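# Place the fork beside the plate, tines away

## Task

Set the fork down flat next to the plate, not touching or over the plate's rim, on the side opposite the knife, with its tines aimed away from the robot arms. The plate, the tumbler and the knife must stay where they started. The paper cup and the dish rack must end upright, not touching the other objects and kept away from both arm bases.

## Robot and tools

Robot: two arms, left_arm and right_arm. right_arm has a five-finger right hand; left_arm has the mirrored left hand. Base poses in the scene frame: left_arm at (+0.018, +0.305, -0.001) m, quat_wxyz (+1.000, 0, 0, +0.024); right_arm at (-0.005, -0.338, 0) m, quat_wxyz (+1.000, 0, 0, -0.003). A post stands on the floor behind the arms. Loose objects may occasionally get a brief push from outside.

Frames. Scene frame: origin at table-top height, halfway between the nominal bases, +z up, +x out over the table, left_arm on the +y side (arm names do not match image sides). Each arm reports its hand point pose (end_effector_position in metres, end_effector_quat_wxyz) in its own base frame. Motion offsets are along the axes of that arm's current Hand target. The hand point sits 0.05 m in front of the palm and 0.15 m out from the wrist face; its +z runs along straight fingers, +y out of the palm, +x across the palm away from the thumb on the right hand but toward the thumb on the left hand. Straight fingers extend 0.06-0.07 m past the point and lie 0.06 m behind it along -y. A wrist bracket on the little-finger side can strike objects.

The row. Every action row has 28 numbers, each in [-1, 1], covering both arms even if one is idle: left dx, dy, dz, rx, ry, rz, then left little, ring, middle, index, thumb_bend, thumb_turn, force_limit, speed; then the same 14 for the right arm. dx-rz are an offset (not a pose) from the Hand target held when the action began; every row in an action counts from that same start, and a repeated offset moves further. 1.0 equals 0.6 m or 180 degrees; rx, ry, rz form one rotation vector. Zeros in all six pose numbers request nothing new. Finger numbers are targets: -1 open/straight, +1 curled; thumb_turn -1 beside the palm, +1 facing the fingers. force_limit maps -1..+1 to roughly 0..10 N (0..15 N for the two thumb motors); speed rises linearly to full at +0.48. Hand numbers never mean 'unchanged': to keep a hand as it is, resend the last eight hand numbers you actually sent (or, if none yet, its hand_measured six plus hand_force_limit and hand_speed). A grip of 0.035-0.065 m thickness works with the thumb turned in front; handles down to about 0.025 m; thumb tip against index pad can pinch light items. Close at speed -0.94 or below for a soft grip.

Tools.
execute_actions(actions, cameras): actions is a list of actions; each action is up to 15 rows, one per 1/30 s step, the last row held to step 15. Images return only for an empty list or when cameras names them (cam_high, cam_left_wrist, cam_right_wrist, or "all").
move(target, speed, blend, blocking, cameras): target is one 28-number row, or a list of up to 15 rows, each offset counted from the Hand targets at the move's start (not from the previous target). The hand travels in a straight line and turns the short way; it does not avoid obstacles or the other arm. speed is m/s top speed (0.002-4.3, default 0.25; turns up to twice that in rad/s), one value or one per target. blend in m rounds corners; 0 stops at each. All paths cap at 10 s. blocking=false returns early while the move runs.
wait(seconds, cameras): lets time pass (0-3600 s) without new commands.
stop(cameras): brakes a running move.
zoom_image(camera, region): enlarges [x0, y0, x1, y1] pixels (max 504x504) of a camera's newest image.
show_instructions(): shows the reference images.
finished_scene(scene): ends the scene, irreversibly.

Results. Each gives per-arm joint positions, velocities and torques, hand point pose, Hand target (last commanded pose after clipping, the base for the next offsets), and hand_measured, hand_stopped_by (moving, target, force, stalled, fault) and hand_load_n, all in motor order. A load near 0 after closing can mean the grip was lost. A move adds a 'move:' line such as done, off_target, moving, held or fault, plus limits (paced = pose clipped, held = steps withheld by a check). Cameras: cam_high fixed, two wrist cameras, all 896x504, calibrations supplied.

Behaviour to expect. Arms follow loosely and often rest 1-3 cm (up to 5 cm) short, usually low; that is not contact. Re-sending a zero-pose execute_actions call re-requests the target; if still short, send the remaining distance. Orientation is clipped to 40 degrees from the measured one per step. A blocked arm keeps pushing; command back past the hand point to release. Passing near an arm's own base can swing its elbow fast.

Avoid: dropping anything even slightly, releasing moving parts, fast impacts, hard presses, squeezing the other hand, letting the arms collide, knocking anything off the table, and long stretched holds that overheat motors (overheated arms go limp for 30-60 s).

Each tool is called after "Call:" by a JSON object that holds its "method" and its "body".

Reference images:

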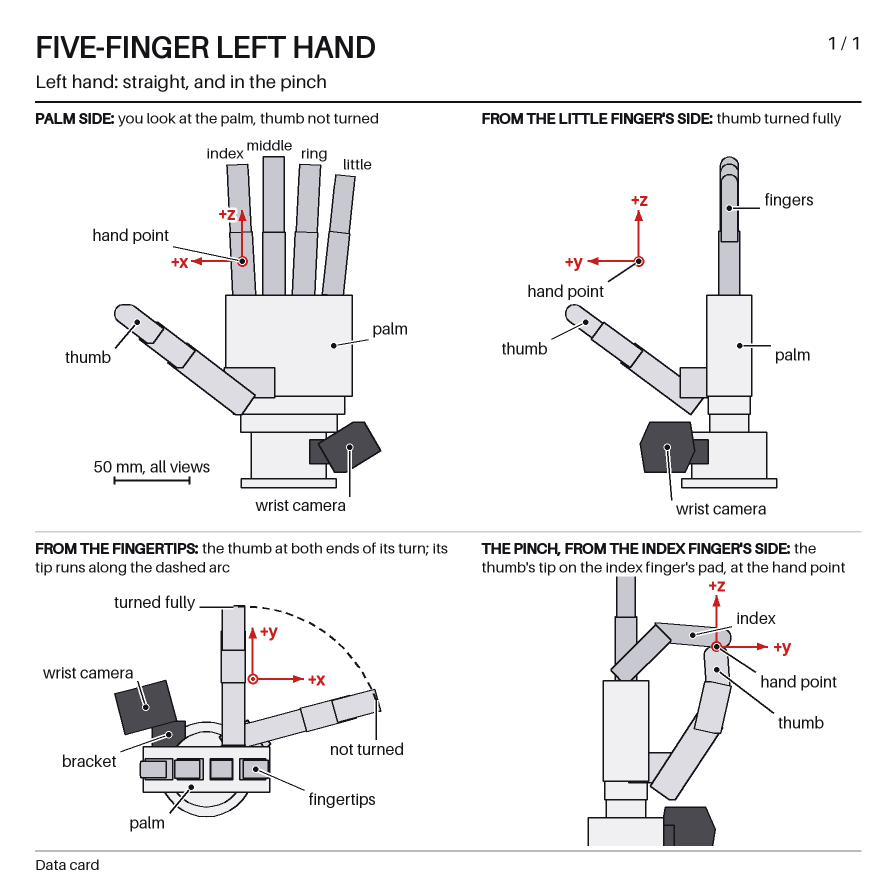

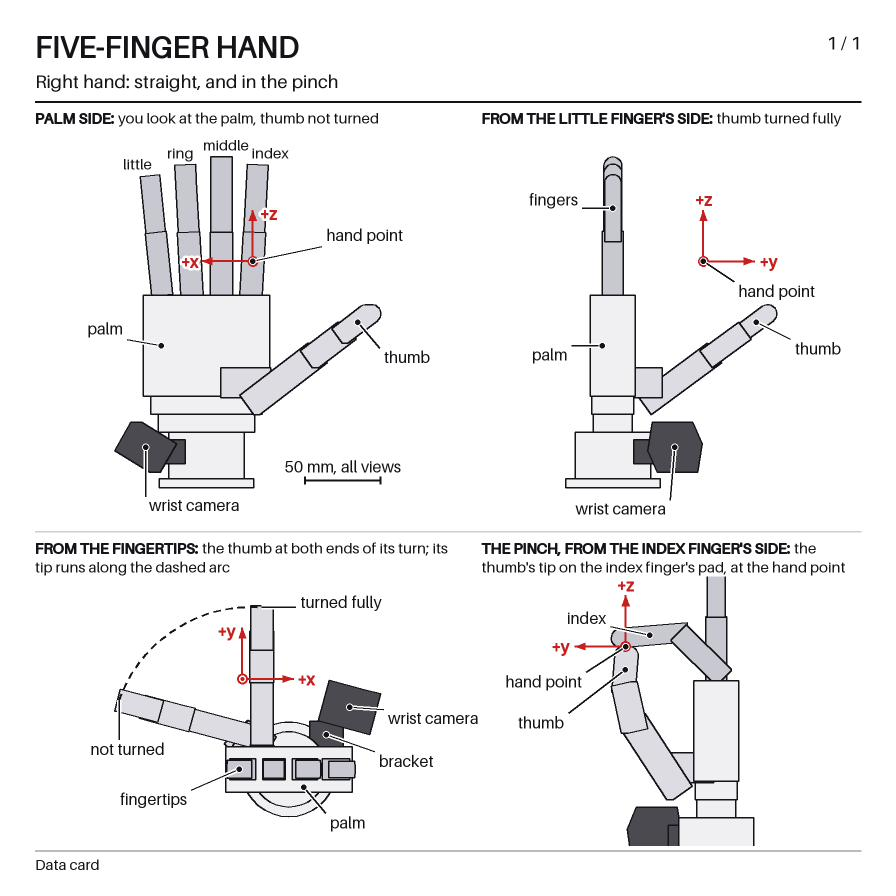

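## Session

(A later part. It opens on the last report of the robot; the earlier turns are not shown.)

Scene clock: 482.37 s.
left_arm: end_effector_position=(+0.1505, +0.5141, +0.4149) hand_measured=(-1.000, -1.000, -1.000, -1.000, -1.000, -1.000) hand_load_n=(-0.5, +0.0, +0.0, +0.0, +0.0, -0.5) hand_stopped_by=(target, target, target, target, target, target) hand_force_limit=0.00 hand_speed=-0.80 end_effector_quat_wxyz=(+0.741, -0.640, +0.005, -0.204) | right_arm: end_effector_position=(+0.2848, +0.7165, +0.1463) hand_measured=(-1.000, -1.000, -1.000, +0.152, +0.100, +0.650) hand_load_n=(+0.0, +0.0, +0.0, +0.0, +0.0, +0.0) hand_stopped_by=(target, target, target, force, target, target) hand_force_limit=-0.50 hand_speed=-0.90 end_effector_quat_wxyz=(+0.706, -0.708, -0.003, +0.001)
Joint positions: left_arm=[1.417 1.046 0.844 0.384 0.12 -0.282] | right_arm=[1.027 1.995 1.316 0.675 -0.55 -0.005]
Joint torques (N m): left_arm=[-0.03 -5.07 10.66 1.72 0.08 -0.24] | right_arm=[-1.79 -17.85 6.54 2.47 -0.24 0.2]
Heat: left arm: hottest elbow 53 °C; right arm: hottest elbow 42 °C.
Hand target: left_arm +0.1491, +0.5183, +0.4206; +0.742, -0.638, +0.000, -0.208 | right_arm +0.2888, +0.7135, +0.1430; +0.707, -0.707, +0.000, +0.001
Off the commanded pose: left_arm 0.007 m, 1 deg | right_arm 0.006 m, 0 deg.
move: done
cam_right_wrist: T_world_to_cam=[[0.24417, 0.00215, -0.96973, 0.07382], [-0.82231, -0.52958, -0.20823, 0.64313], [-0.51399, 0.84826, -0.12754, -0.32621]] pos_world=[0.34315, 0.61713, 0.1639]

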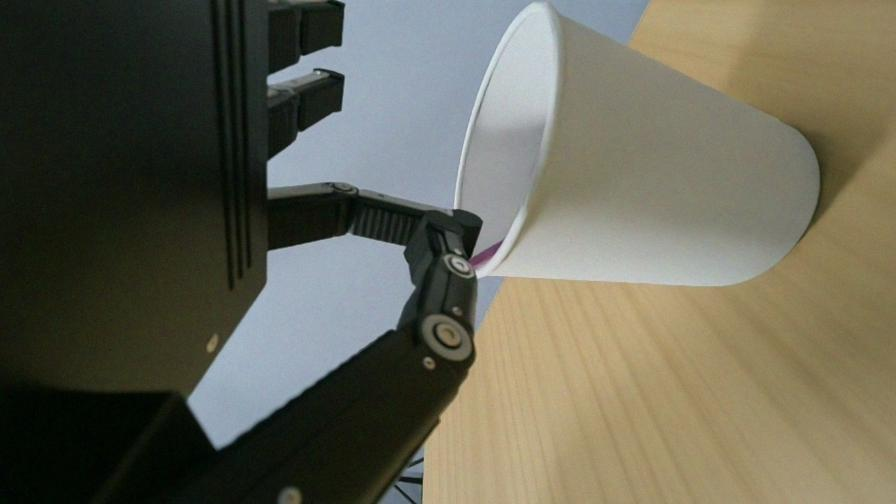

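Call:
{"method": "zoom_image", "body": {"camera": "cam_right_wrist", "region": [370, 170, 570, 320]}}

Call:
{"method": "execute_actions", "body": {"actions": []}}

Call:
{"method": "zoom_image", "body": {"camera": "cam_high", "region": [290, 270, 450, 360]}}

Scaled by 2.520 from the camera's image (finer frame: 1280x720).

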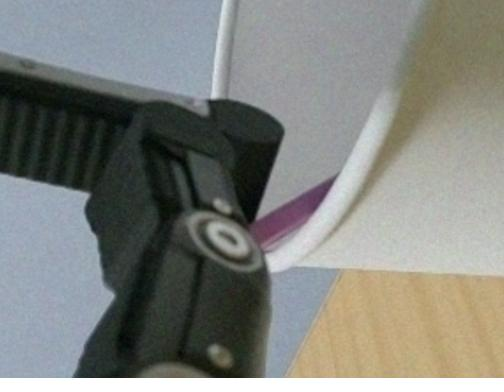

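Scene clock: 486.67 s.
left_arm: end_effector_position=(+0.1505, +0.5141, +0.4149) hand_measured=(-1.000, -1.000, -1.000, -1.000, -1.000, -1.000) hand_load_n=(+0.0, +0.0, +0.0, -0.5, +0.0, +0.0) hand_stopped_by=(target, target, target, target, target, target) hand_force_limit=0.00 hand_speed=-0.80 end_effector_quat_wxyz=(+0.741, -0.640, +0.005, -0.204) | right_arm: end_effector_position=(+0.2848, +0.7165, +0.1463) hand_measured=(-1.000, -1.000, -1.000, +0.152, +0.100, +0.650) hand_load_n=(+0.0, +0.0, +0.0, +0.0, +0.5, +0.0) hand_stopped_by=(target, target, target, force, target, target) hand_force_limit=-0.50 hand_speed=-0.90 end_effector_quat_wxyz=(+0.706, -0.708, -0.003, +0.001)
Joint positions: left_arm=[1.417 1.046 0.844 0.384 0.12 -0.282] | right_arm=[1.027 1.995 1.316 0.675 -0.55 -0.005]
Joint velocities: within noise
Joint torques (N m): left_arm=[0.09 -5.42 10.77 1.63 0.08 -0.23] | right_arm=[-1.79 -17.96 6.49 2.47 -0.2 0.16]
Heat: left arm: hottest elbow 53 °C; right arm: hottest elbow 42 °C.
Hand target: left_arm +0.1491, +0.5183, +0.4206; +0.742, -0.638, +0.000, -0.208 | right_arm +0.2888, +0.7135, +0.1430; +0.707, -0.707, +0.000, +0.001
Off the commanded pose: left_arm 0.007 m, 1 deg | right_arm 0.006 m, 0 deg.
camera_calibration:
cam_left_wrist: T_world_to_cam=[[-0.08801, -0.16435, 0.98247, -0.31381], [0.67686, -0.73349, -0.06207, 0.29949], [0.73084, 0.65953, 0.17579, -0.40597]] pos_world=[0.06636, 0.43585, 0.39826]
cam_right_wrist: T_world_to_cam=[[0.24417, 0.00215, -0.96973, 0.07382], [-0.82231, -0.52958, -0.20823, 0.64313], [-0.51399, 0.84826, -0.12754, -0.32621]] pos_world=[0.34315, 0.61713, 0.1639]

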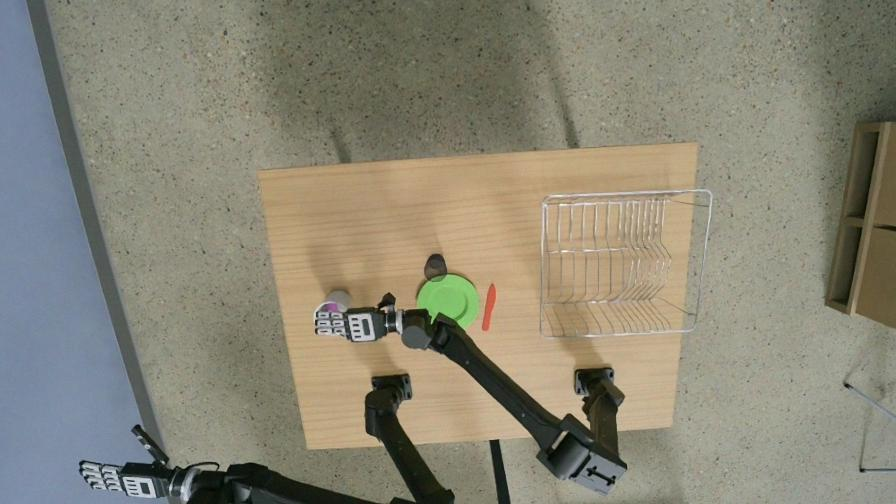

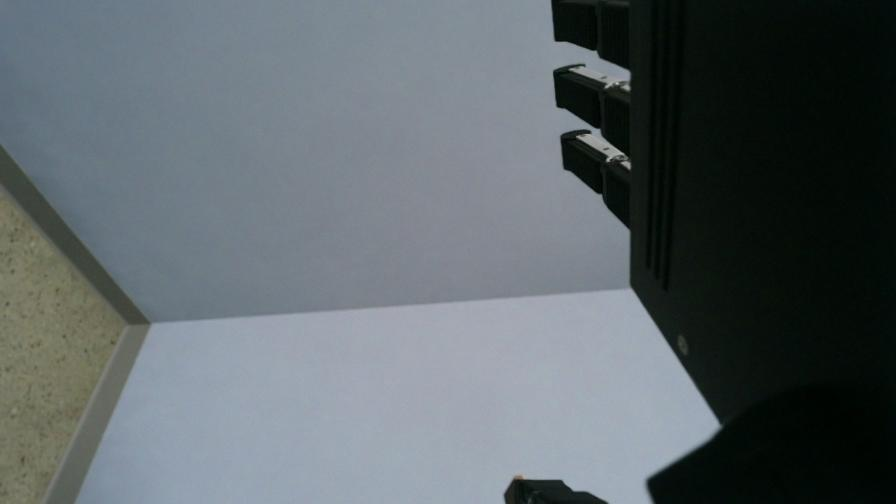

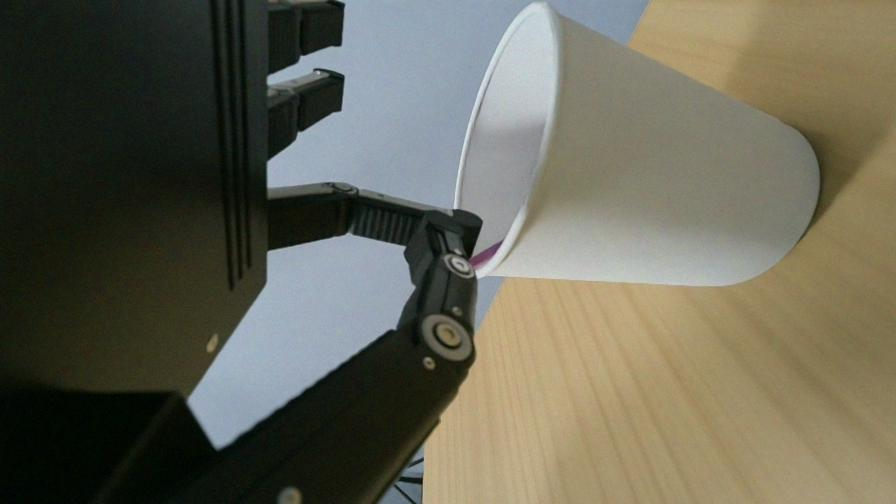

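Scaled by 3.150 from the camera's image (finer frame: 1280x720).

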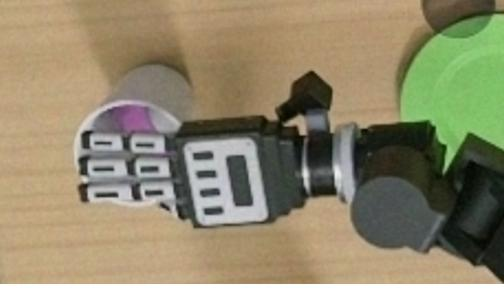

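Call:
{"method": "move", "body": {"target": [0,0,0,0,0,0,-1,-1,-1,-1,-1,-1,0,-0.8,0,0,0,0,0,0,-1,-1,-1,-0.2,-0.3,0.65,-0.5,-0.8], "speed": 0.06, "cameras": ["cam_high","cam_right_wrist"]}}

Call:
{"method": "zoom_image", "body": {"camera": "cam_right_wrist", "region": [370, 130, 620, 320]}}

Call:
{"method": "zoom_image", "body": {"camera": "cam_high", "region": [290, 270, 390, 350]}}

Scene clock: 510.10 s.
left_arm: end_effector_position=(+0.1505, +0.5141, +0.4149) hand_measured=(-1.000, -1.000, -1.000, -1.000, -1.000, -1.000) hand_load_n=(+0.0, +0.0, +0.0, +0.0, +0.0, +0.0) hand_stopped_by=(target, target, target, target, target, target) hand_force_limit=0.00 hand_speed=-0.80 end_effector_quat_wxyz=(+0.741, -0.640, +0.005, -0.204) | right_arm: end_effector_position=(+0.2848, +0.7165, +0.1463) hand_measured=(-1.000, -1.000, -1.000, -0.200, -0.300, +0.650) hand_load_n=(+0.0, +0.0, +0.0, +0.0, +0.0, +0.0) hand_stopped_by=(target, target, target, target, target, target) hand_force_limit=-0.50 hand_speed=-0.80 end_effector_quat_wxyz=(+0.706, -0.708, -0.003, +0.001)
Joint positions: left_arm=[1.417 1.046 0.844 0.384 0.12 -0.282] | right_arm=[1.027 1.995 1.316 0.675 -0.55 -0.005]
Joint torques (N m): left_arm=[-0.09 -5.42 10.67 1.87 0.08 -0.24] | right_arm=[-2.32 -17.85 6.5 2.59 -0.23 0.25]
Heat: left arm: hottest elbow 54 °C; right arm: hottest elbow 41 °C.
Hand target: left_arm +0.1491, +0.5183, +0.4206; +0.742, -0.638, +0.000, -0.208 | right_arm +0.2888, +0.7135, +0.1430; +0.707, -0.707, +0.000, +0.001
Off the commanded pose: left_arm 0.007 m, 1 deg | right_arm 0.006 m, 0 deg.
move: done
cam_right_wrist: T_world_to_cam=[[0.24417, 0.00215, -0.96973, 0.07382], [-0.82231, -0.52958, -0.20823, 0.64313], [-0.51399, 0.84826, -0.12754, -0.32621]] pos_world=[0.34315, 0.61713, 0.1639]

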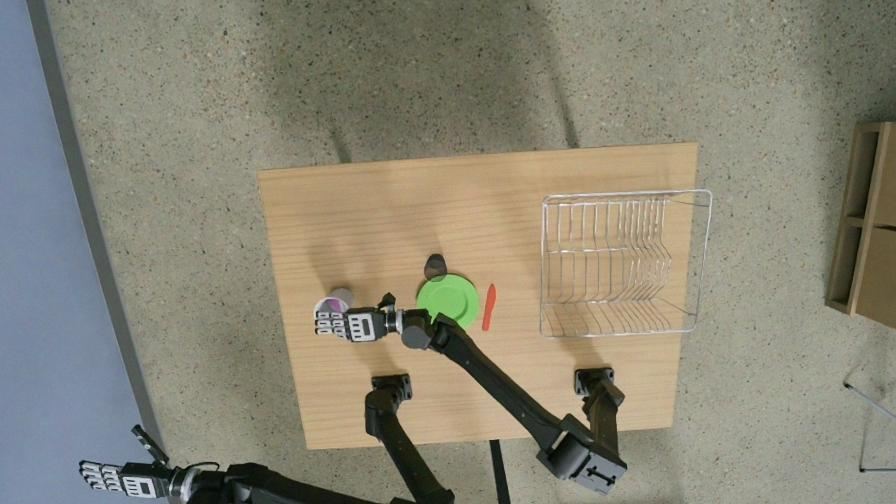

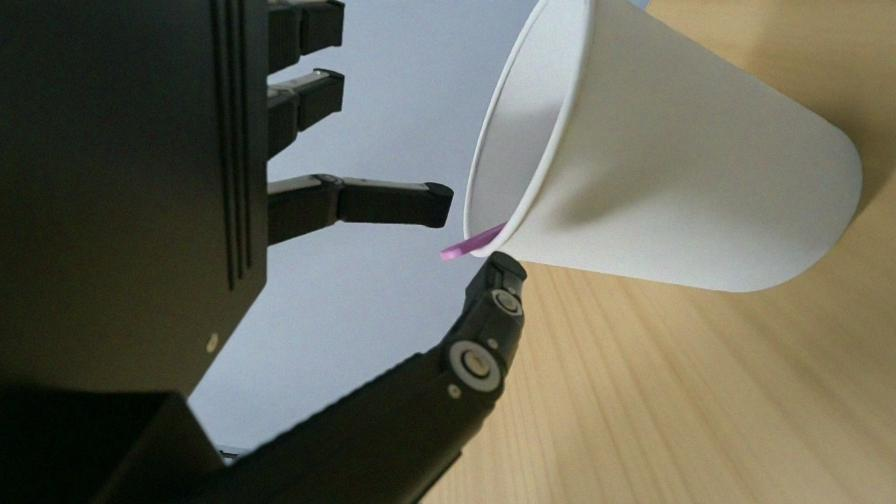

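Scaled by 2.016 from the camera's image (finer frame: 1280x720).

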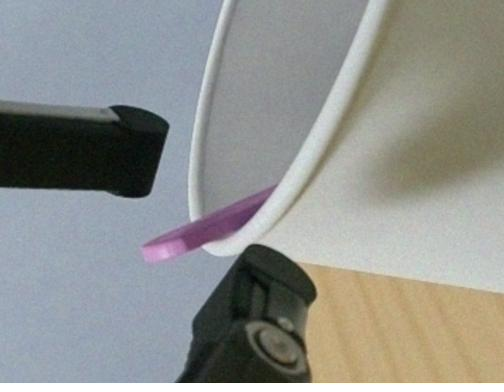

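Scaled by 5.040 from the camera's image (finer frame: 1280x720).

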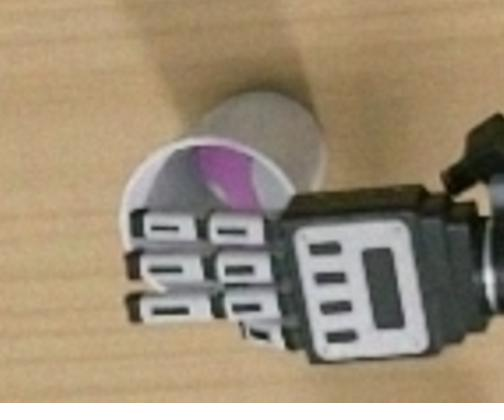

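Call:
{"method": "move", "body": {"target": [[0,0,0,0,0,0,-1,-1,-1,-1,-1,-1,0,-0.8,0,-0.1,0,0,0,0,-1,-1,-1,-0.2,-0.3,0.65,-0.5,-0.8],[0,0,0,0,0,0,-1,-1,-1,-1,-1,-1,0,-0.8,0,-0.1,0,0,-0.194,0,-1,-1,-1,-0.2,-0.3,0.65,-0.5,-0.8]], "speed": 0.12, "cameras": ["cam_high","cam_right_wrist"]}}

Call:
{"method": "zoom_image", "body": {"camera": "cam_high", "region": [290, 270, 390, 350]}}

Scene clock: 536.27 s.
left_arm: end_effector_position=(+0.1505, +0.5141, +0.4149) hand_measured=(-1.000, -1.000, -1.000, -1.000, -1.000, -1.000) hand_load_n=(+0.0, +0.0, +0.0, +0.0, +0.0, +0.0) hand_stopped_by=(target, target, target, target, target, target) hand_force_limit=0.00 hand_speed=-0.80 end_effector_quat_wxyz=(+0.741, -0.640, +0.005, -0.204) | right_arm: end_effector_position=(+0.2747, +0.7034, +0.1803) hand_measured=(-1.000, -1.000, -1.000, -0.200, -0.300, +0.650) hand_load_n=(-0.5, +0.0, +0.0, +0.0, +0.0, +0.0) hand_stopped_by=(target, target, target, target, target, target) hand_force_limit=-0.50 hand_speed=-0.80 end_effector_quat_wxyz=(+0.665, -0.683, -0.203, +0.225)
Joint positions: left_arm=[1.417 1.046 0.844 0.384 0.12 -0.282] | right_arm=[0.94 2.138 1.682 0.412 -1.246 -0.004]
Joint torques (N m): left_arm=[0.32 -5.42 10.54 1.88 0.04 -0.21] | right_arm=[-2.2 -19.02 11.86 1.32 -0.35 0.22]
Heat: left arm: hottest elbow 54 °C; right arm: hottest elbow 42 °C.
Hand target: left_arm +0.1491, +0.5183, +0.4206; +0.742, -0.638, +0.000, -0.208 | right_arm +0.2890, +0.7134, +0.2030; +0.675, -0.674, -0.212, +0.212
Off the commanded pose: left_arm 0.007 m, 1 deg | right_arm 0.029 m, 2 deg.
move: off_target (right_arm)
cam_right_wrist: T_world_to_cam=[[0.17311, 0.11051, -0.97868, 0.05409], [-0.37676, -0.91068, -0.16947, 0.77375], [-0.90999, 0.39806, -0.11601, 0.10737]] pos_world=[0.37986, 0.65592, 0.19653]

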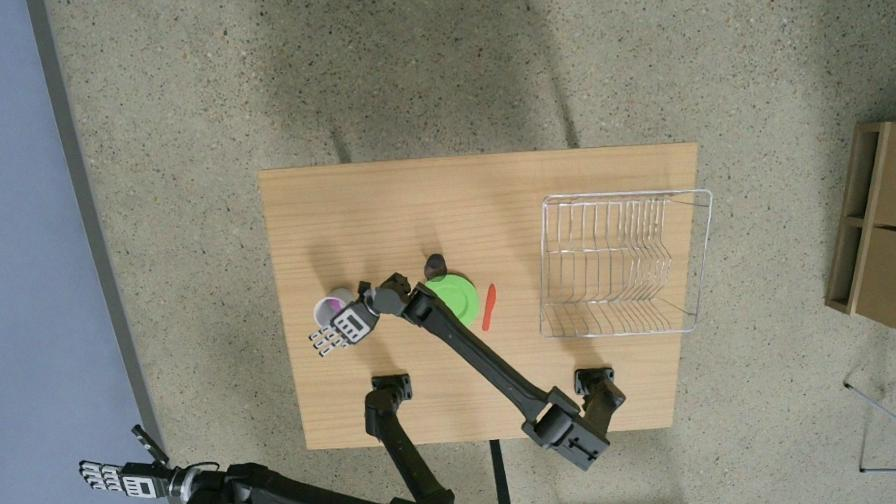

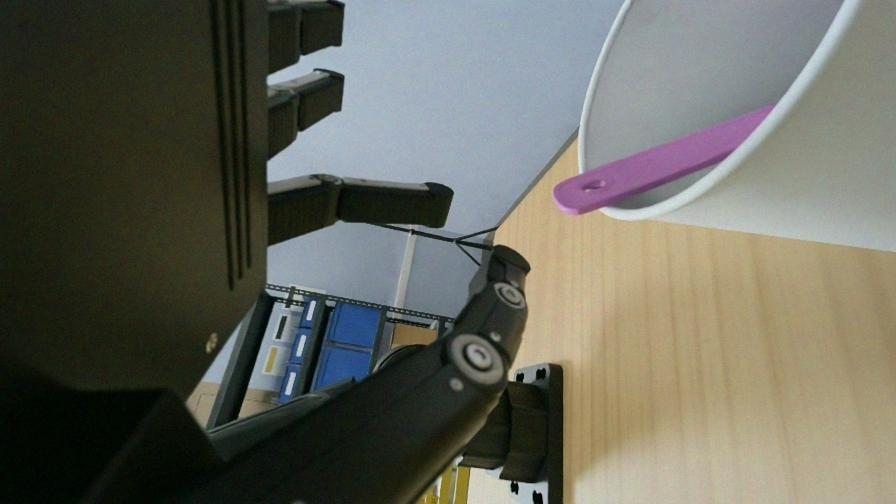

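Scaled by 5.040 from the camera's image (finer frame: 1280x720).

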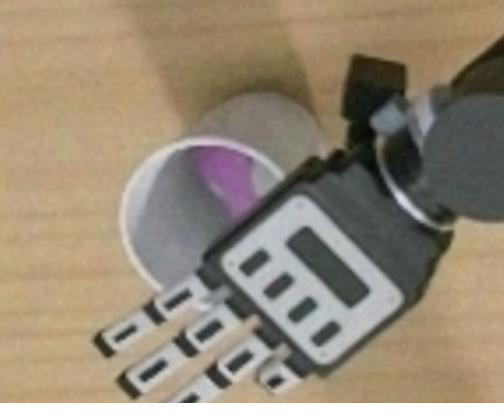

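Call:
{"method": "zoom_image", "body": {"camera": "cam_right_wrist", "region": [420, 130, 700, 290]}}

Scaled by 1.800 from the camera's image (finer frame: 1280x720).

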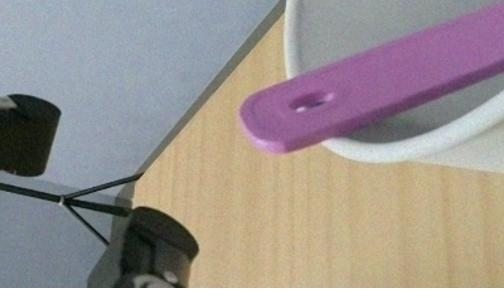

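Call:
{"method": "move", "body": {"target": [0,0,0,0,0,0,-1,-1,-1,-1,-1,-1,0,-0.8,-0.0025,0.0583,0.0112,0,0.0722,0,-1,-1,-1,-0.25,-0.15,0.65,-0.5,-0.8], "speed": 0.08, "cameras": ["cam_high","cam_right_wrist"]}}

Call:
{"method": "zoom_image", "body": {"camera": "cam_right_wrist", "region": [420, 130, 700, 290]}}

Scene clock: 587.70 s.
left_arm: end_effector_position=(+0.1505, +0.5141, +0.4149) hand_measured=(-1.000, -1.000, -1.000, -1.000, -1.000, -1.000) hand_load_n=(+0.0, +0.0, +0.0, +0.0, +0.0, +0.0) hand_stopped_by=(target, target, target, target, target, target) hand_force_limit=0.00 hand_speed=-0.80 end_effector_quat_wxyz=(+0.741, -0.640, +0.005, -0.204) | right_arm: end_effector_position=(+0.2909, +0.7176, +0.1455) hand_measured=(-1.000, -1.000, -1.000, -0.250, -0.150, +0.650) hand_load_n=(+0.0, +0.0, +0.0, +0.0, +0.5, +0.0) hand_stopped_by=(target, target, target, target, target, target) hand_force_limit=-0.50 hand_speed=-0.80 end_effector_quat_wxyz=(+0.685, -0.704, -0.124, +0.141)
Joint positions: left_arm=[1.417 1.046 0.844 0.384 0.12 -0.282] | right_arm=[0.952 2.126 1.561 0.525 -0.996 -0.004]
Joint torques (N m): left_arm=[-0.38 -5.01 10.74 1.72 0.11 -0.25] | right_arm=[-0.38 -22.53 6.65 2.17 -0.12 0.24]
Heat: left arm: hottest elbow 55 °C; right arm: hottest elbow 56 °C.
Hand target: left_arm +0.1491, +0.5183, +0.4206; +0.742, -0.638, +0.000, -0.208 | right_arm +0.2840, +0.7181, +0.1681; +0.695, -0.694, -0.134, +0.135
Off the commanded pose: left_arm 0.007 m, 1 deg | right_arm 0.024 m, 2 deg.
move: off_target (right_arm)
cam_right_wrist: T_world_to_cam=[[0.2043, 0.06252, -0.97691, 0.04078], [-0.57868, -0.7972, -0.17203, 0.7645], [-0.78955, 0.60047, -0.12669, -0.06631]] pos_world=[0.38172, 0.64673, 0.16295]

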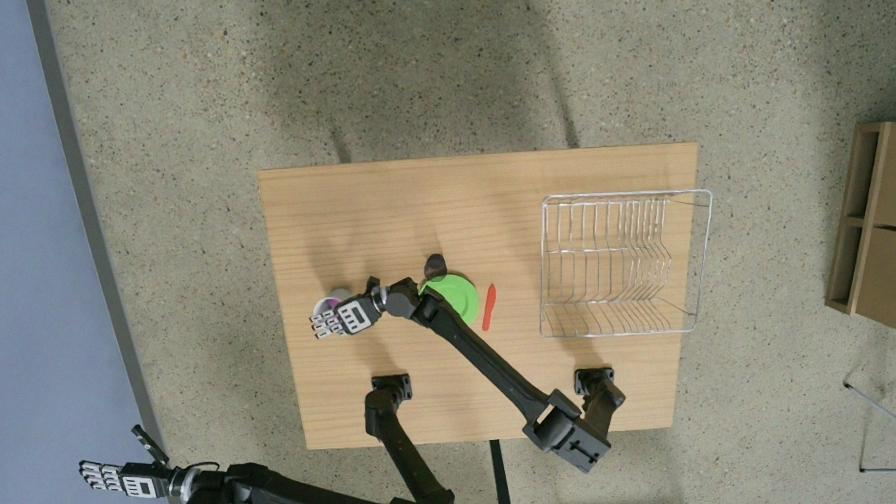

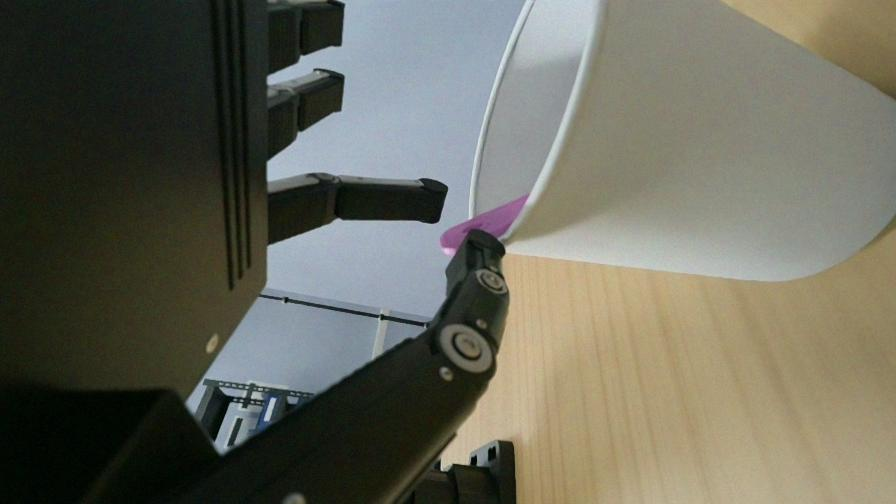

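Scaled by 1.800 from the camera's image (finer frame: 1280x720).

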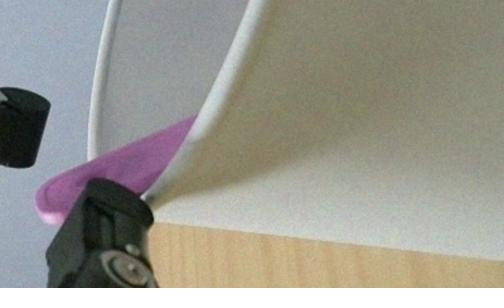

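Call:
{"method": "move", "body": {"target": [0,0,0,0,0,0,-1,-1,-1,-1,-1,-1,0,-0.8,-0.0175,0.003,0.0092,0,0,0,-1,-1,-1,-0.25,-0.15,0.65,-0.5,-0.8], "speed": 0.06, "cameras": ["cam_right_wrist"]}}

Call:
{"method": "zoom_image", "body": {"camera": "cam_right_wrist", "region": [380, 130, 660, 290]}}

Scene clock: 600.17 s.
left_arm: end_effector_position=(+0.1505, +0.5141, +0.4149) hand_measured=(-1.000, -1.000, -1.000, -1.000, -1.000, -1.000) hand_load_n=(+0.0, +0.0, +0.0, +0.0, +0.0, +0.0) hand_stopped_by=(target, target, target, target, target, target) hand_force_limit=0.00 hand_speed=-0.80 end_effector_quat_wxyz=(+0.741, -0.640, +0.005, -0.204) | right_arm: end_effector_position=(+0.2767, +0.7195, +0.1409) hand_measured=(-1.000, -1.000, -1.000, -0.250, -0.150, +0.650) hand_load_n=(+0.0, +0.0, +0.0, +0.0, +0.0, +0.0) hand_stopped_by=(target, target, target, target, target, target) hand_force_limit=-0.50 hand_speed=-0.80 end_effector_quat_wxyz=(+0.683, -0.705, -0.124, +0.143)
Joint positions: left_arm=[1.417 1.046 0.844 0.384 0.12 -0.282] | right_arm=[0.971 2.118 1.536 0.538 -0.98 -0.004]
Joint torques (N m): left_arm=[-0.15 -5.66 10.66 1.94 0.06 -0.22] | right_arm=[-1.14 -22.65 6.68 2.51 -0.14 0.15]
Heat: left arm: hottest elbow 55 °C; right arm: hottest elbow 51 °C.
Hand target: left_arm +0.1491, +0.5183, +0.4206; +0.742, -0.638, +0.000, -0.208 | right_arm +0.2720, +0.7193, +0.1662; +0.694, -0.694, -0.134, +0.135
Off the commanded pose: left_arm 0.007 m, 1 deg | right_arm 0.026 m, 2 deg.
move: off_target (right_arm)
cam_right_wrist: T_world_to_cam=[[0.20202, 0.05915, -0.97759, 0.04224], [-0.57659, -0.79967, -0.16753, 0.75751], [-0.79166, 0.59752, -0.12744, -0.07644]] pos_world=[0.36773, 0.64894, 0.15846]

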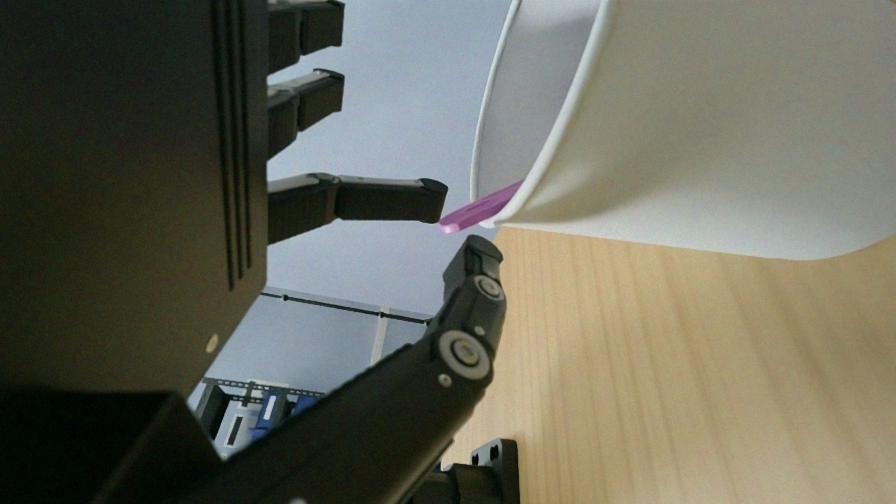

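Scaled by 1.800 from the camera's image (finer frame: 1280x720).

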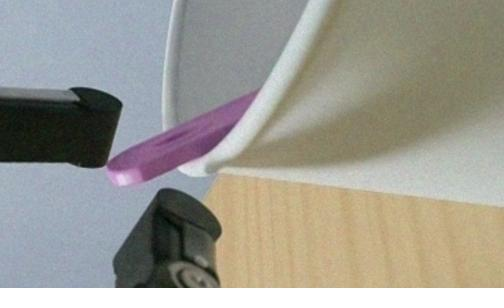

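Call:
{"method": "move", "body": {"target": [0,0,0,0,0,0,-1,-1,-1,-1,-1,-1,0,-0.8,0.0058,0.0133,0,0,0,0,-1,-1,-1,-0.25,-0.15,0.65,-0.5,-0.8], "speed": 0.06, "cameras": ["cam_right_wrist"]}}

Call:
{"method": "zoom_image", "body": {"camera": "cam_right_wrist", "region": [380, 130, 660, 290]}}

Scene clock: 615.93 s.
left_arm: end_effector_position=(+0.1505, +0.5141, +0.4149) hand_measured=(-1.000, -1.000, -1.000, -1.000, -1.000, -1.000) hand_load_n=(+0.0, -0.5, +0.0, +0.0, +0.0, -0.5) hand_stopped_by=(target, target, target, target, target, target) hand_force_limit=0.00 hand_speed=-0.80 end_effector_quat_wxyz=(+0.741, -0.640, +0.005, -0.204) | right_arm: end_effector_position=(+0.2771, +0.7201, +0.1425) hand_measured=(-1.000, -1.000, -1.000, -0.250, -0.150, +0.650) hand_load_n=(+0.0, +0.0, +0.0, +0.0, +0.0, +0.0) hand_stopped_by=(target, target, target, target, target, target) hand_force_limit=-0.50 hand_speed=-0.80 end_effector_quat_wxyz=(+0.686, -0.702, -0.126, +0.141)
Joint positions: left_arm=[1.417 1.046 0.844 0.384 0.12 -0.282] | right_arm=[0.971 2.118 1.536 0.549 -0.98 -0.004]
Joint torques (N m): left_arm=[-0.56 -5.3 10.69 1.76 0.09 -0.22] | right_arm=[-0.62 -21.48 7.17 2.24 -0.2 0.24]
Heat: left arm: hottest elbow 55 °C; right arm: hottest elbow 49 °C.
Hand target: left_arm +0.1491, +0.5183, +0.4206; +0.742, -0.638, +0.000, -0.208 | right_arm +0.2753, +0.7206, +0.1582; +0.694, -0.694, -0.134, +0.135
Off the commanded pose: left_arm 0.007 m, 1 deg | right_arm 0.016 m, 2 deg.
move: off_target (right_arm)
cam_right_wrist: T_world_to_cam=[[0.20796, 0.06772, -0.97579, 0.03566], [-0.57554, -0.79816, -0.17805, 0.75865], [-0.79089, 0.59863, -0.12701, -0.07737]] pos_world=[0.36802, 0.64943, 0.16004]

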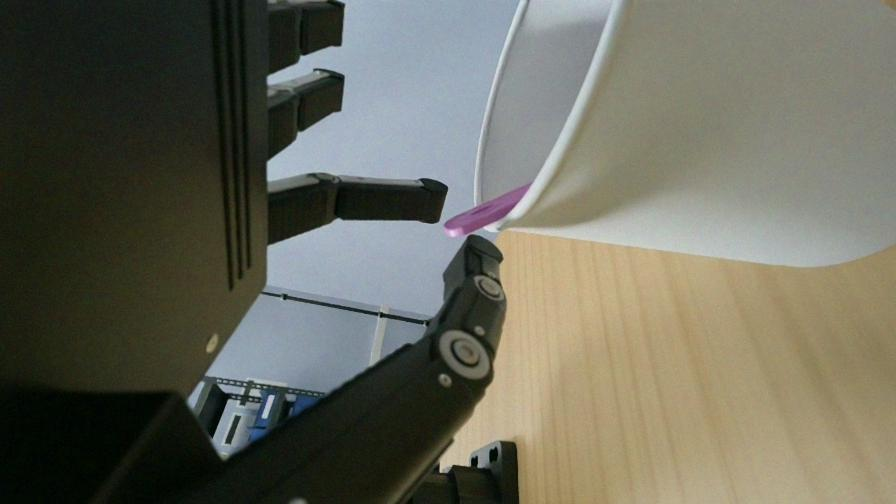

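Scaled by 1.800 from the camera's image (finer frame: 1280x720).

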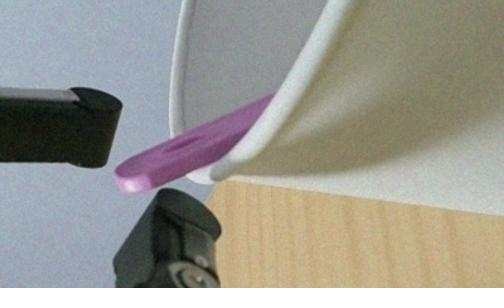

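Call:
{"method": "move", "body": {"target": [0,0,0,0,0,0,-1,-1,-1,-1,-1,-1,0,-0.8,0.0058,0.0167,0,0,0,0,-1,-1,-1,-0.25,-0.15,0.65,-0.5,-0.8], "speed": 0.06, "cameras": ["cam_right_wrist"]}}

Call:
{"method": "zoom_image", "body": {"camera": "cam_right_wrist", "region": [380, 130, 660, 290]}}

Scene clock: 620.83 s.
left_arm: end_effector_position=(+0.1505, +0.5141, +0.4149) hand_measured=(-1.000, -1.000, -1.000, -1.000, -1.000, -1.000) hand_load_n=(+0.0, +0.0, +0.0, +0.0, +0.0, -0.5) hand_stopped_by=(target, target, target, target, target, target) hand_force_limit=0.00 hand_speed=-0.80 end_effector_quat_wxyz=(+0.741, -0.640, +0.005, -0.204) | right_arm: end_effector_position=(+0.2774, +0.7207, +0.1448) hand_measured=(-1.000, -1.000, -1.000, -0.250, -0.150, +0.650) hand_load_n=(+0.0, +0.0, +0.5, +0.0, +0.5, +0.0) hand_stopped_by=(target, target, target, target, target, target) hand_force_limit=-0.50 hand_speed=-0.80 end_effector_quat_wxyz=(+0.690, -0.699, -0.131, +0.138)
Joint positions: left_arm=[1.417 1.046 0.844 0.384 0.12 -0.282] | right_arm=[0.971 2.118 1.536 0.563 -0.982 -0.004]
Joint torques (N m): left_arm=[0.26 -5.6 10.69 1.63 0.08 -0.24] | right_arm=[-1.32 -19.72 7.47 2.39 -0.26 0.23]
Heat: left arm: hottest elbow 55 °C; right arm: hottest elbow 48 °C.
Hand target: left_arm +0.1491, +0.5183, +0.4206; +0.742, -0.638, +0.000, -0.208 | right_arm +0.2785, +0.7219, +0.1482; +0.694, -0.694, -0.134, +0.135
Off the commanded pose: left_arm 0.007 m, 1 deg | right_arm 0.004 m, 1 deg.
move: done
cam_right_wrist: T_world_to_cam=[[0.21574, 0.07973, -0.97319, 0.02659], [-0.57281, -0.79682, -0.19227, 0.76004], [-0.79079, 0.59893, -0.12624, -0.07752]] pos_world=[0.36832, 0.64992, 0.16222]

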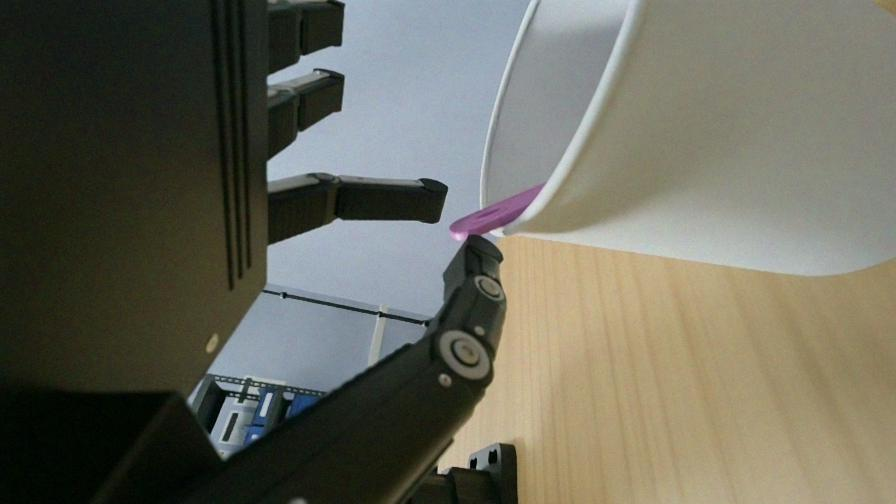

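Scaled by 1.800 from the camera's image (finer frame: 1280x720).

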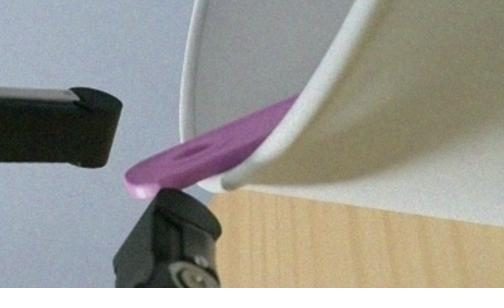

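Call:
{"method": "move", "body": {"target": [0,0,0,0,0,0,-1,-1,-1,-1,-1,-1,0,-0.8,0.003,0.02,0,0,0,0,-1,-1,-1,-0.25,-0.15,0.65,-0.5,-0.8], "speed": 0.06, "cameras": ["cam_right_wrist"]}}

Call:
{"method": "zoom_image", "body": {"camera": "cam_right_wrist", "region": [380, 130, 660, 290]}}

Scene clock: 626.17 s.
left_arm: end_effector_position=(+0.1505, +0.5141, +0.4149) hand_measured=(-1.000, -1.000, -1.000, -1.000, -1.000, -1.000) hand_load_n=(+0.0, +0.0, -0.5, +0.0, +0.0, +0.0) hand_stopped_by=(target, target, target, target, target, target) hand_force_limit=0.00 hand_speed=-0.80 end_effector_quat_wxyz=(+0.741, -0.640, +0.005, -0.204) | right_arm: end_effector_position=(+0.2779, +0.7217, +0.1354) hand_measured=(-1.000, -1.000, -1.000, -0.250, -0.150, +0.650) hand_load_n=(+0.0, +0.0, +0.0, +0.0, +0.0, +0.0) hand_stopped_by=(target, target, target, target, target, target) hand_force_limit=-0.50 hand_speed=-0.80 end_effector_quat_wxyz=(+0.690, -0.698, -0.132, +0.137)
Joint positions: left_arm=[1.417 1.046 0.844 0.384 0.12 -0.282] | right_arm=[0.971 2.136 1.536 0.584 -0.983 -0.004]
Joint torques (N m): left_arm=[0.09 -5.19 10.74 1.81 0.09 -0.23] | right_arm=[-1.85 -19.19 7.47 2.41 -0.29 0.25]
Heat: left arm: hottest elbow 55 °C; right arm: hottest elbow 48 °C.
Hand target: left_arm +0.1491, +0.5183, +0.4206; +0.742, -0.638, +0.000, -0.208 | right_arm +0.2801, +0.7226, +0.1361; +0.694, -0.694, -0.134, +0.135
Off the commanded pose: left_arm 0.007 m, 1 deg | right_arm 0.002 m, 1 deg.
move: done
cam_right_wrist: T_world_to_cam=[[0.21732, 0.08251, -0.97261, 0.01473], [-0.57127, -0.79719, -0.19527, 0.75966], [-0.79147, 0.59806, -0.12611, -0.07815]] pos_world=[0.36892, 0.65112, 0.15282]

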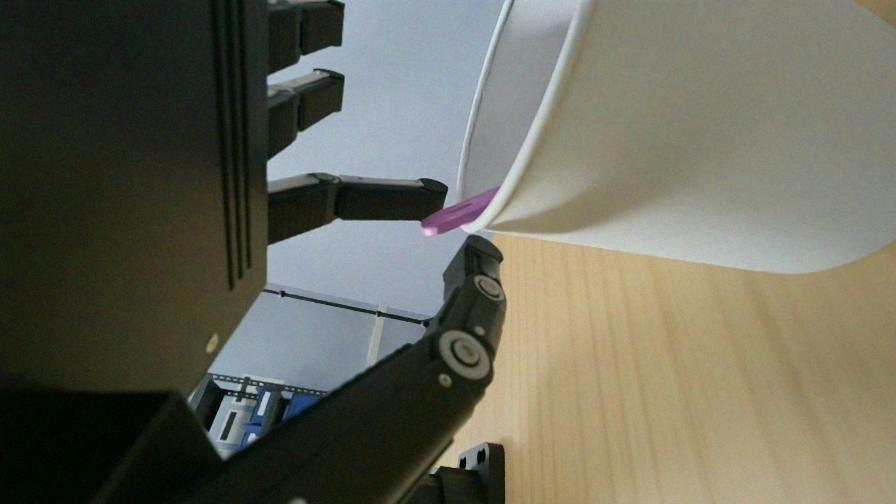

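Scaled by 1.800 from the camera's image (finer frame: 1280x720).

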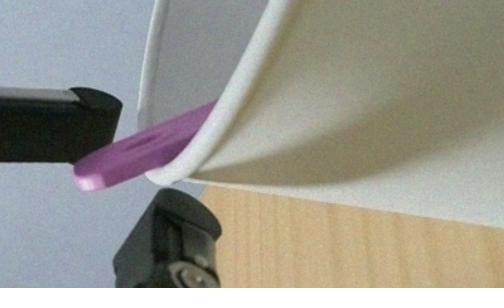

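Call:
{"method": "move", "body": {"target": [[0,0,0,0,0,0,-1,-1,-1,-1,-1,-1,0,-0.8,0,0,0,0,0,0,-1,-1,-1,-0.25,-0.02,0.65,-0.7,-0.9],[0,0,0,0,0,0,-1,-1,-1,-1,-1,-1,0,-0.8,0,0,0,0,0,0,-1,-1,-1,0.1,-0.02,0.65,-0.7,-0.92]], "speed": 0.06, "cameras": ["cam_right_wrist"]}}

Call:
{"method": "zoom_image", "body": {"camera": "cam_right_wrist", "region": [380, 130, 660, 290]}}

Scene clock: 638.50 s.
left_arm: end_effector_position=(+0.1505, +0.5141, +0.4149) hand_measured=(-1.000, -1.000, -1.000, -1.000, -1.000, -1.000) hand_load_n=(+0.5, +0.0, +0.0, +0.0, +0.0, +0.0) hand_stopped_by=(target, target, target, target, target, target) hand_force_limit=0.00 hand_speed=-0.80 end_effector_quat_wxyz=(+0.741, -0.640, +0.005, -0.204) | right_arm: end_effector_position=(+0.2777, +0.7219, +0.1367) hand_measured=(-1.000, -1.000, -1.000, -0.020, -0.020, +0.650) hand_load_n=(+0.0, +0.0, +0.0, +1.5, +0.0, +0.0) hand_stopped_by=(target, target, target, force, target, target) hand_force_limit=-0.70 hand_speed=-0.92 end_effector_quat_wxyz=(+0.692, -0.696, -0.134, +0.137)
Joint positions: left_arm=[1.417 1.046 0.844 0.384 0.12 -0.282] | right_arm=[0.971 2.136 1.536 0.592 -0.985 -0.001]
Joint torques (N m): left_arm=[0.09 -5.36 10.67 1.83 0.06 -0.25] | right_arm=[-1.49 -19.25 7.42 2.18 -0.14 0.18]
Heat: left arm: hottest elbow 55 °C; right arm: hottest elbow 47 °C.
Hand target: left_arm +0.1491, +0.5183, +0.4206; +0.742, -0.638, +0.000, -0.208 | right_arm +0.2801, +0.7226, +0.1361; +0.694, -0.694, -0.134, +0.135
Off the commanded pose: left_arm 0.007 m, 1 deg | right_arm 0.003 m, 0 deg.
move: done
cam_right_wrist: T_world_to_cam=[[0.21907, 0.08836, -0.9717, 0.0112], [-0.56932, -0.79721, -0.20084, 0.76012], [-0.79239, 0.59721, -0.12434, -0.07758]] pos_world=[0.36882, 0.65132, 0.1539]

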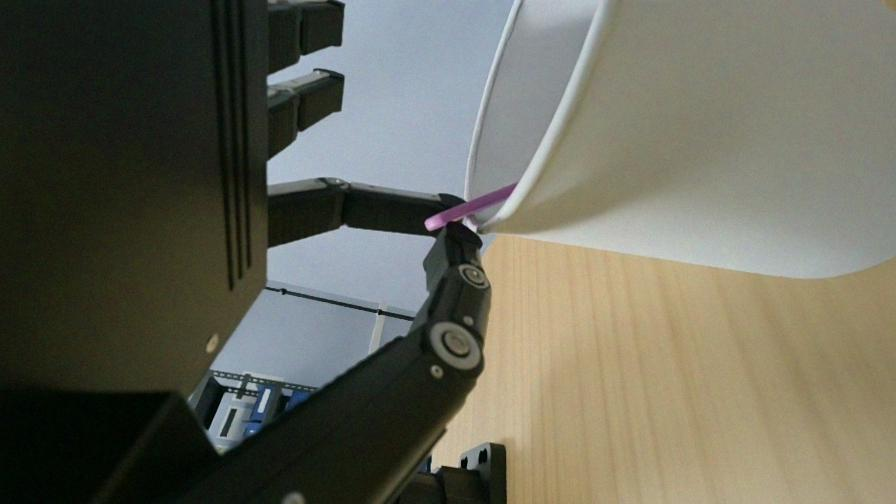

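Scaled by 1.800 from the camera's image (finer frame: 1280x720).

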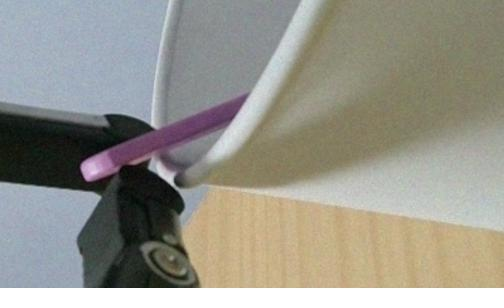

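Call:
{"method": "move", "body": {"target": [0,0,0,0,0,0,-1,-1,-1,-1,-1,-1,0,-0.8,0,0,0,0,0,0,-1,-1,-1,0.12,-0.02,0.65,-0.5,-0.94], "speed": 0.06, "cameras": ["cam_right_wrist"]}}

Call:
{"method": "zoom_image", "body": {"camera": "cam_right_wrist", "region": [380, 130, 660, 290]}}

Scene clock: 646.93 s.
left_arm: end_effector_position=(+0.1505, +0.5141, +0.4149) hand_measured=(-1.000, -1.000, -1.000, -1.000, -1.000, -1.000) hand_load_n=(+0.0, +0.0, +0.0, +0.0, +0.0, +0.0) hand_stopped_by=(target, target, target, target, target, target) hand_force_limit=0.00 hand_speed=-0.80 end_effector_quat_wxyz=(+0.741, -0.640, +0.005, -0.204) | right_arm: end_effector_position=(+0.2766, +0.7217, +0.1379) hand_measured=(-1.000, -1.000, -1.000, +0.042, -0.020, +0.650) hand_load_n=(+0.0, +0.0, +0.0, +2.0, +0.0, +0.0) hand_stopped_by=(target, target, target, force, target, target) hand_force_limit=-0.50 hand_speed=-0.94 end_effector_quat_wxyz=(+0.693, -0.695, -0.134, +0.140)
Joint positions: left_arm=[1.417 1.046 0.844 0.384 0.12 -0.282] | right_arm=[0.971 2.136 1.536 0.597 -0.989 0.007]
Joint torques (N m): left_arm=[0.26 -5.48 10.67 1.69 0.04 -0.19] | right_arm=[-1.85 -19.66 7.16 1.84 -0.01 0.11]
Heat: left arm: hottest elbow 55 °C; right arm: hottest elbow 47 °C.
Hand target: left_arm +0.1491, +0.5183, +0.4206; +0.742, -0.638, +0.000, -0.208 | right_arm +0.2802, +0.7226, +0.1361; +0.694, -0.694, -0.134, +0.135
Off the commanded pose: left_arm 0.007 m, 1 deg | right_arm 0.004 m, 1 deg.
move: done
cam_right_wrist: T_world_to_cam=[[0.21462, 0.091, -0.97245, 0.01206], [-0.56683, -0.79922, -0.19989, 0.76023], [-0.79539, 0.59411, -0.11994, -0.0758]] pos_world=[0.36804, 0.65152, 0.15459]

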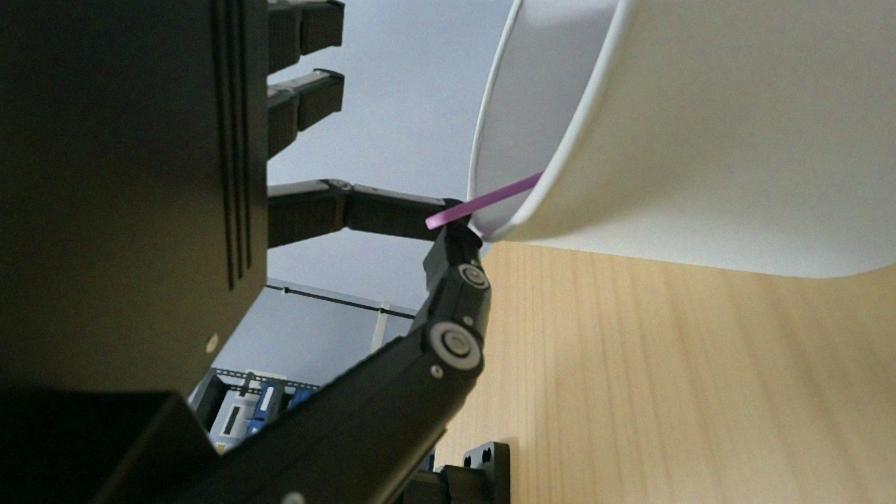

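Scaled by 1.800 from the camera's image (finer frame: 1280x720).

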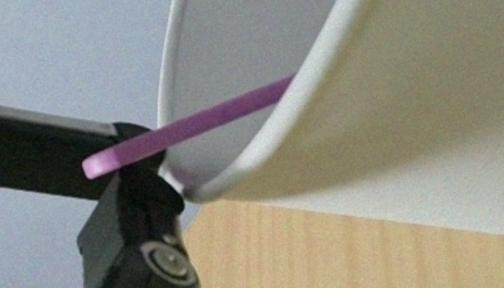

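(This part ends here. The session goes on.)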